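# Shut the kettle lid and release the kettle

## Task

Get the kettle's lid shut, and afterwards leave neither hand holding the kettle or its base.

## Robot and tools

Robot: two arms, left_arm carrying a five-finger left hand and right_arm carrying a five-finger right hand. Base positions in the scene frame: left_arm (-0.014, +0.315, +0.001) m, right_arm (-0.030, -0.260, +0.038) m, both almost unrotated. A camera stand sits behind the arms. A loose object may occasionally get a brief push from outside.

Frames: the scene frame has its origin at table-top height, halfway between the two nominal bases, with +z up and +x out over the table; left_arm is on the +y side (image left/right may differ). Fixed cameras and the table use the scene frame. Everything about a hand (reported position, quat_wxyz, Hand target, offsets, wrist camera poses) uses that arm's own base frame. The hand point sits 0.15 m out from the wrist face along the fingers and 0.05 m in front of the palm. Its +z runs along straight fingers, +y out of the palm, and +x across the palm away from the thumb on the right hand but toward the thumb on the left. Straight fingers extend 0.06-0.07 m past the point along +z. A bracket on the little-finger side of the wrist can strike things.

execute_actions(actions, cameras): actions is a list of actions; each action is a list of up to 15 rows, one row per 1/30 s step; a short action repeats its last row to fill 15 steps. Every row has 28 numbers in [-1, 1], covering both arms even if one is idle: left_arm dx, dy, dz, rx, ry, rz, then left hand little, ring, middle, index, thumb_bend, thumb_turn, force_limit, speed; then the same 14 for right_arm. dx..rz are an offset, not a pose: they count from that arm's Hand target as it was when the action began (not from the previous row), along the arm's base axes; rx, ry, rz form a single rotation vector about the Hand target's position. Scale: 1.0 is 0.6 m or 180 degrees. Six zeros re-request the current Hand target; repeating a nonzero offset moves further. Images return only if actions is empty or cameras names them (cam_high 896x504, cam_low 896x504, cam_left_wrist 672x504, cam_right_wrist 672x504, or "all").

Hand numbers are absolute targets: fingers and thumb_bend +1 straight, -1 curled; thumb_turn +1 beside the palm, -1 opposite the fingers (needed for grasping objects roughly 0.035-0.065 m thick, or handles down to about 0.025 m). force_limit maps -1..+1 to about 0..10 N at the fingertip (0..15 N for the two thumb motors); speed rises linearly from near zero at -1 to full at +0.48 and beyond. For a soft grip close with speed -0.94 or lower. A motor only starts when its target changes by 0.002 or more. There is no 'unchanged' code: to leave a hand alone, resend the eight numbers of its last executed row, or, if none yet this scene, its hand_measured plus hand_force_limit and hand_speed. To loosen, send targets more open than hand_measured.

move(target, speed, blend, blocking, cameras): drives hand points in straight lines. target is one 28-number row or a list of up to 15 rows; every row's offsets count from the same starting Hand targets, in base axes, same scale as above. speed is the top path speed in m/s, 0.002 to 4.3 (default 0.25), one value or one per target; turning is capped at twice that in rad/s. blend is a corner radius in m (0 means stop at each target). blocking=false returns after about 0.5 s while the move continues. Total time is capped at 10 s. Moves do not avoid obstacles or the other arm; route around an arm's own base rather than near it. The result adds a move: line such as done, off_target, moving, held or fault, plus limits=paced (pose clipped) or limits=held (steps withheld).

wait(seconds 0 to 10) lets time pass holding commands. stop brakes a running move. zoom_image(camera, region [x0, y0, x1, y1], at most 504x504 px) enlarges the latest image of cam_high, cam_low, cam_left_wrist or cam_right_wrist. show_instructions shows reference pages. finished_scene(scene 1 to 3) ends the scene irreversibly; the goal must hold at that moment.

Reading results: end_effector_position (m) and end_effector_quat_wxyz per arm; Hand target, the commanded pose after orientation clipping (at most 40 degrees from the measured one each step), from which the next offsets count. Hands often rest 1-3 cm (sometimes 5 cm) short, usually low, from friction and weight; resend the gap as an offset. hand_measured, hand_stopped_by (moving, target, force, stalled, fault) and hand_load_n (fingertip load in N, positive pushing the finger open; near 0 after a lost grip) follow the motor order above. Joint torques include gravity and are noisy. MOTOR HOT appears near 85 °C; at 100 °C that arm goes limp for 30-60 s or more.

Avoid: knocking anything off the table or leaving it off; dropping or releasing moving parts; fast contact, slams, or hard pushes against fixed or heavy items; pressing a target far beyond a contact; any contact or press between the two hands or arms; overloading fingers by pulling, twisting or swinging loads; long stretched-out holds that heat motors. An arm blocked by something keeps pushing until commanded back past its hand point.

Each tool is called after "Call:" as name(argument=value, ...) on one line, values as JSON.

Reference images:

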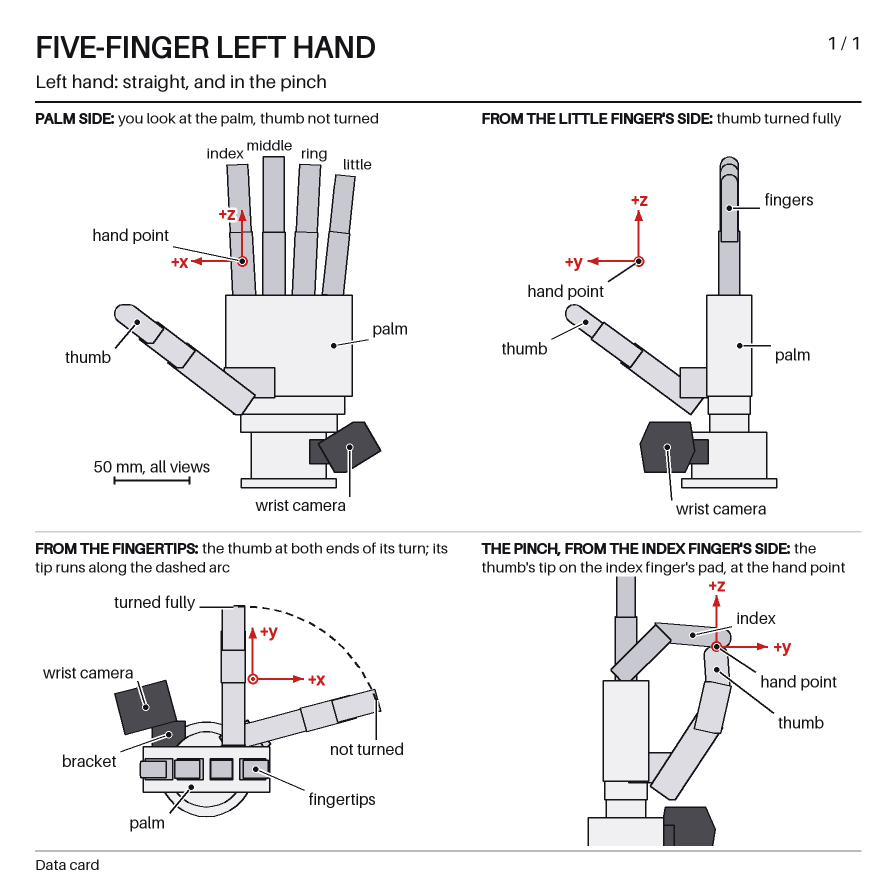

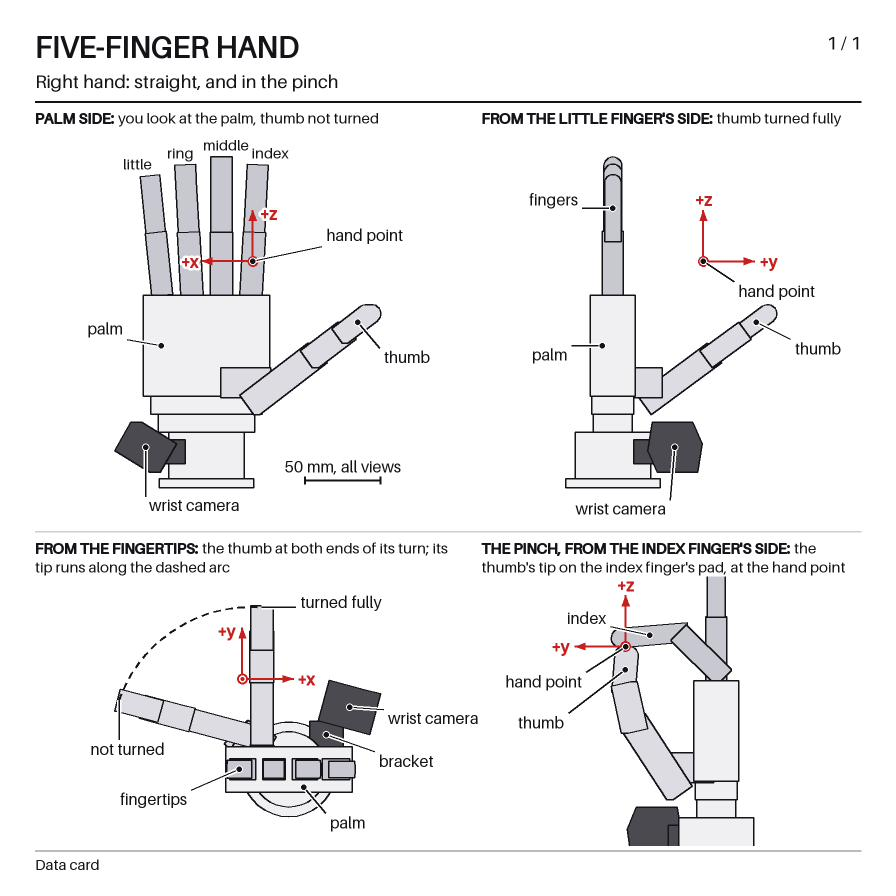

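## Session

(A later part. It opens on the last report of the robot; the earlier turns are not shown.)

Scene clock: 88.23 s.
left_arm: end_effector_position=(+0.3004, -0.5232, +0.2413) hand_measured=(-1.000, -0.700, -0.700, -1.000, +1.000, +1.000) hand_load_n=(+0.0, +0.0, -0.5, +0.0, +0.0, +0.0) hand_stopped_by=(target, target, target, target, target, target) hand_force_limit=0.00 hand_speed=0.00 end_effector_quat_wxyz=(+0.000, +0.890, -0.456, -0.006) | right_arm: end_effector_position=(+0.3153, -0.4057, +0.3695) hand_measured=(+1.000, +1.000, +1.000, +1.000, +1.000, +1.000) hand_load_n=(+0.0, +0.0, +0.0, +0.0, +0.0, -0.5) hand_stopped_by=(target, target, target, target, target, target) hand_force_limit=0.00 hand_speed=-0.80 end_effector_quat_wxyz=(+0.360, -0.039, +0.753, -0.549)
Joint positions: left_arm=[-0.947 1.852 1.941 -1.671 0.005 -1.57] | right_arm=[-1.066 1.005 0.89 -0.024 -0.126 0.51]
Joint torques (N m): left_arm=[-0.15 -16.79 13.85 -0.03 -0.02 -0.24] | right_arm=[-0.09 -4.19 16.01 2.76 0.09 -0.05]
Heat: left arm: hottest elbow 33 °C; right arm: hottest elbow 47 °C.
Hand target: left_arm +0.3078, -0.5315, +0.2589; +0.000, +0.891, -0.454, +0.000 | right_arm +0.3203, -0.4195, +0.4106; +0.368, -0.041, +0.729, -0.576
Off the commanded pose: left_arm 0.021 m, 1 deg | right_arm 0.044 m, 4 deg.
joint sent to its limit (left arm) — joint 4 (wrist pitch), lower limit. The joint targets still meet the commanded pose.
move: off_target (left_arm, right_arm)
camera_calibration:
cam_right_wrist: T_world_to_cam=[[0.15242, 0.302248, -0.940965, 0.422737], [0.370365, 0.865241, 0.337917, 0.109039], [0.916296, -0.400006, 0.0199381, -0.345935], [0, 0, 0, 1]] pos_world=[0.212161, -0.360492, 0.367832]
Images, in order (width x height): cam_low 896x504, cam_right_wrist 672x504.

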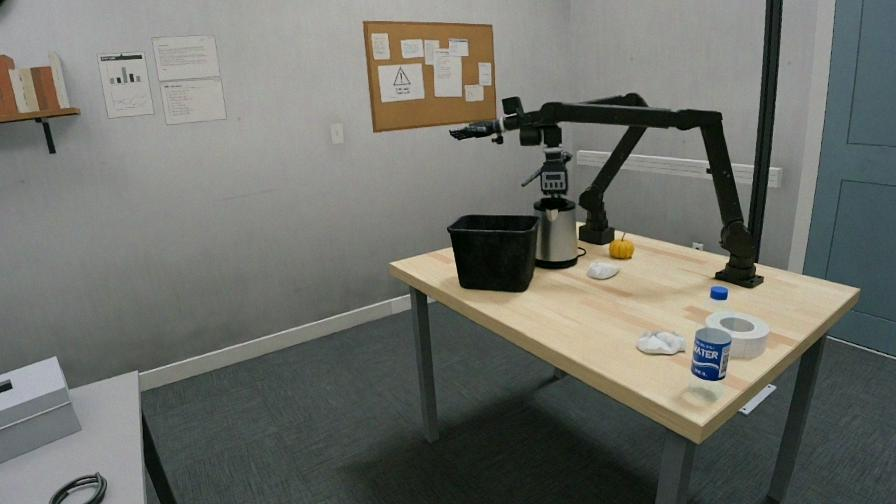

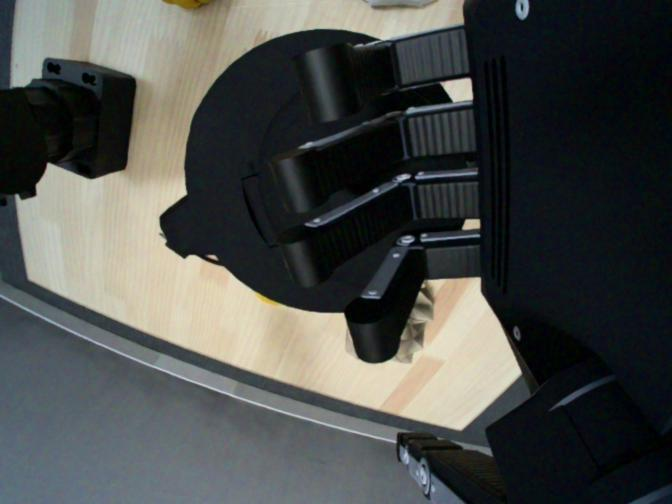

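Call:
move(target=[[0.022,0.013,-0.09,0.024,0.018,0,-1,-0.7,-0.7,-1,1,1,0,0,0,0,0,0,0,0,1,1,1,1,1,1,0,-0.8],[0.026,0.015,-0.225,0.024,0.018,0,-1,-0.7,-0.7,-1,1,1,0,0,0,0,0,0,0,0,1,1,1,1,1,1,0,-0.8]], speed=[0.1,0.06], blend=[0.005,0], cameras=["cam_low","cam_right_wrist"])

Call:
zoom_image(camera="cam_low", region=[490, 120, 630, 260])

Scene clock: 96.87 s.
left_arm: end_effector_position=(+0.3138, -0.5279, +0.2153) hand_measured=(-1.000, -0.700, -0.700, -1.000, +1.000, +1.000) hand_load_n=(+0.0, -4.5, +0.0, +0.0, +0.0, +0.0) hand_stopped_by=(target, target, target, target, target, target) hand_force_limit=0.00 hand_speed=0.00 end_effector_quat_wxyz=(+0.014, +0.889, -0.458, +0.018) | right_arm: end_effector_position=(+0.3153, -0.4057, +0.3695) hand_measured=(+1.000, +1.000, +1.000, +1.000, +1.000, +1.000) hand_load_n=(+0.0, +0.0, +0.0, +0.0, +0.0, -0.5) hand_stopped_by=(target, target, target, target, target, target) hand_force_limit=0.00 hand_speed=-0.80 end_effector_quat_wxyz=(+0.360, -0.039, +0.753, -0.549)
Joint positions: left_arm=[-0.931 1.839 1.848 -1.536 0.01 -1.551] | right_arm=[-1.066 1.005 0.89 -0.024 -0.126 0.51]
Joint torques (N m): left_arm=[1.08 -9.52 3.96 1.84 -0.31 -0.11] | right_arm=[-0.09 -4.25 16.03 2.73 0.09 -0.05]
Heat: left arm: hottest elbow 33 °C; right arm: hottest elbow 48 °C.
Hand target: left_arm +0.3236, -0.5225, +0.1240; -0.020, +0.890, -0.453, -0.042 | right_arm +0.3203, -0.4195, +0.4106; +0.368, -0.041, +0.729, -0.576
Off the commanded pose: left_arm 0.092 m, 8 deg | right_arm 0.044 m, 4 deg.
move: off_target (left_arm, right_arm)
camera_calibration:
cam_right_wrist: T_world_to_cam=[[0.15242, 0.302248, -0.940965, 0.422737], [0.370365, 0.865241, 0.337917, 0.109039], [0.916296, -0.400006, 0.0199381, -0.345935], [0, 0, 0, 1]] pos_world=[0.212161, -0.360492, 0.367832]
Images, in order (width x height): cam_low 896x504, cam_right_wrist 672x504.

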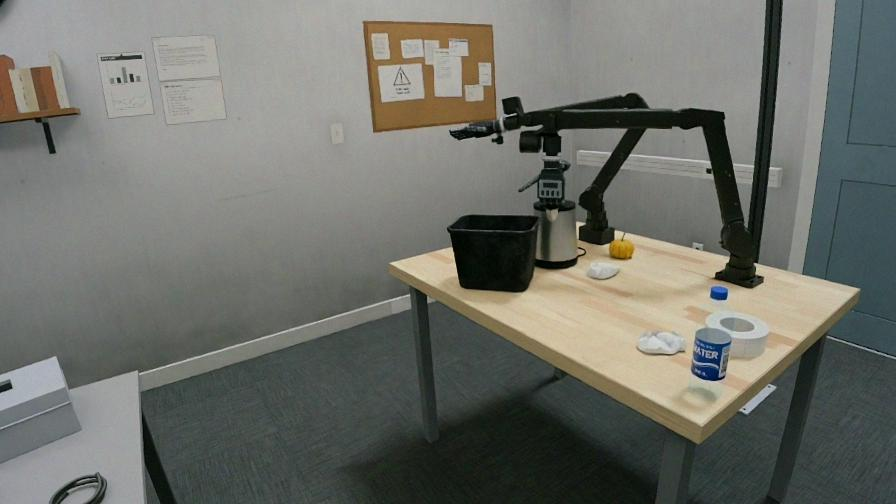

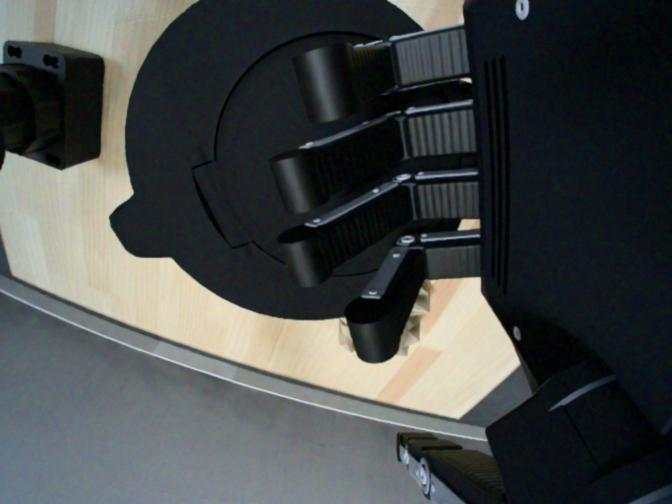

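Scaled by 3.600 from the camera's 896x504 image, which has a finer 1280x720 frame.

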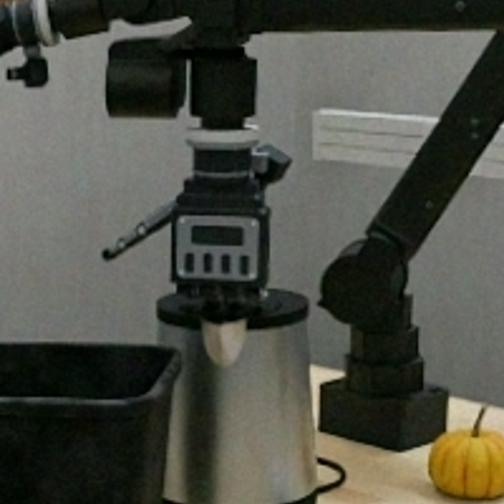

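Call:
move(target=[-0.015,-0.01,0.22,-0.024,-0.018,0,-1,-0.7,-0.7,-1,1,1,0,0,0,0,0,0,0,0,1,1,1,1,1,1,0,-0.8], speed=0.15, cameras=["cam_low","cam_right_wrist"])

Call:
zoom_image(camera="cam_low", region=[510, 170, 610, 270])

Scene clock: 101.33 s.
left_arm: end_effector_position=(+0.3078, -0.5178, +0.2382) hand_measured=(-1.000, -0.700, -0.700, -1.000, +1.000, +1.000) hand_load_n=(+0.0, +0.0, +0.0, +0.0, +0.0, +0.0) hand_stopped_by=(target, target, target, target, target, target) hand_force_limit=0.00 hand_speed=0.00 end_effector_quat_wxyz=(-0.002, +0.890, -0.457, -0.009) | right_arm: end_effector_position=(+0.3153, -0.4057, +0.3695) hand_measured=(+1.000, +1.000, +1.000, +1.000, +1.000, +1.000) hand_load_n=(+0.0, -0.5, +0.0, +0.0, +0.0, +0.0) hand_stopped_by=(target, target, target, target, target, target) hand_force_limit=0.00 hand_speed=-0.80 end_effector_quat_wxyz=(+0.360, -0.039, +0.753, -0.549)
Joint positions: left_arm=[-0.931 1.856 1.939 -1.672 0.004 -1.554] | right_arm=[-1.066 1.005 0.89 -0.024 -0.126 0.51]
Joint torques (N m): left_arm=[-0.5 -16.73 14.17 -0.02 0.03 -0.28] | right_arm=[-0.03 -4.13 15.99 2.71 0.08 -0.06]
Heat: left arm: hottest elbow 33 °C; right arm: hottest elbow 49 °C.
Hand target: left_arm +0.3145, -0.5285, +0.2558; +0.000, +0.891, -0.453, +0.000 | right_arm +0.3203, -0.4195, +0.4106; +0.368, -0.041, +0.729, -0.576
Off the commanded pose: left_arm 0.022 m, 1 deg | right_arm 0.044 m, 4 deg.
joint sent to its limit (left arm) — joint 4 (wrist pitch), lower limit. The joint targets still meet the commanded pose.
move: off_target (left_arm, right_arm)
camera_calibration:
cam_right_wrist: T_world_to_cam=[[0.15242, 0.302248, -0.940965, 0.422737], [0.370365, 0.865241, 0.337917, 0.109039], [0.916296, -0.400006, 0.0199381, -0.345935], [0, 0, 0, 1]] pos_world=[0.212161, -0.360492, 0.367832]
Images, in order (width x height): cam_low 896x504, cam_right_wrist 672x504.

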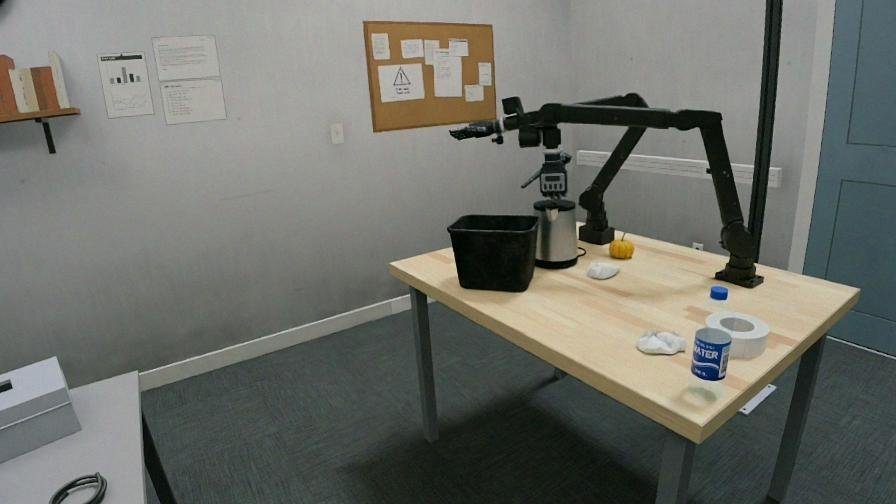

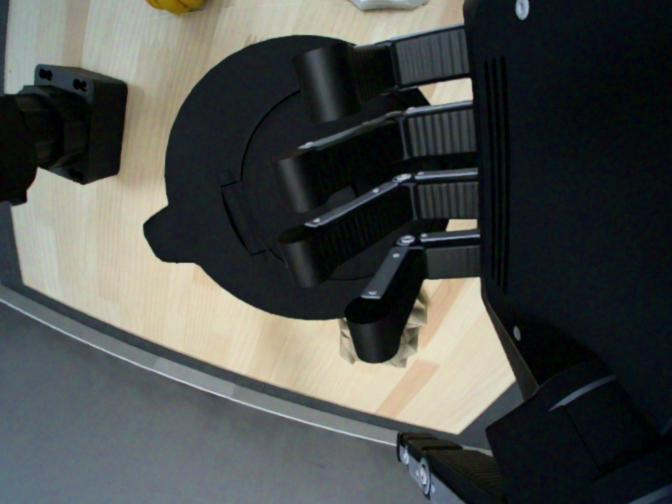

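Scaled by 5.040 from the camera's 896x504 image, which has a finer 1280x720 frame.

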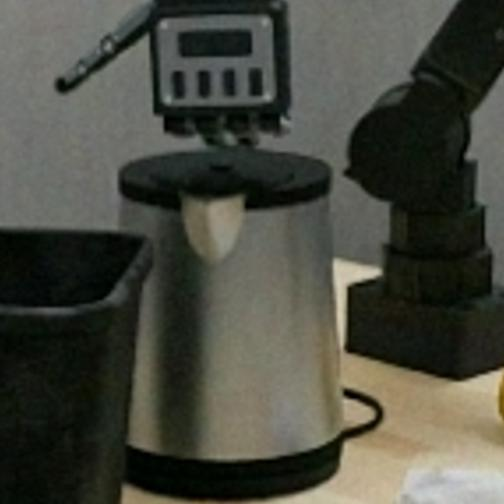

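Call:
finished_scene(scene=3)

The scene is finished: the task was done.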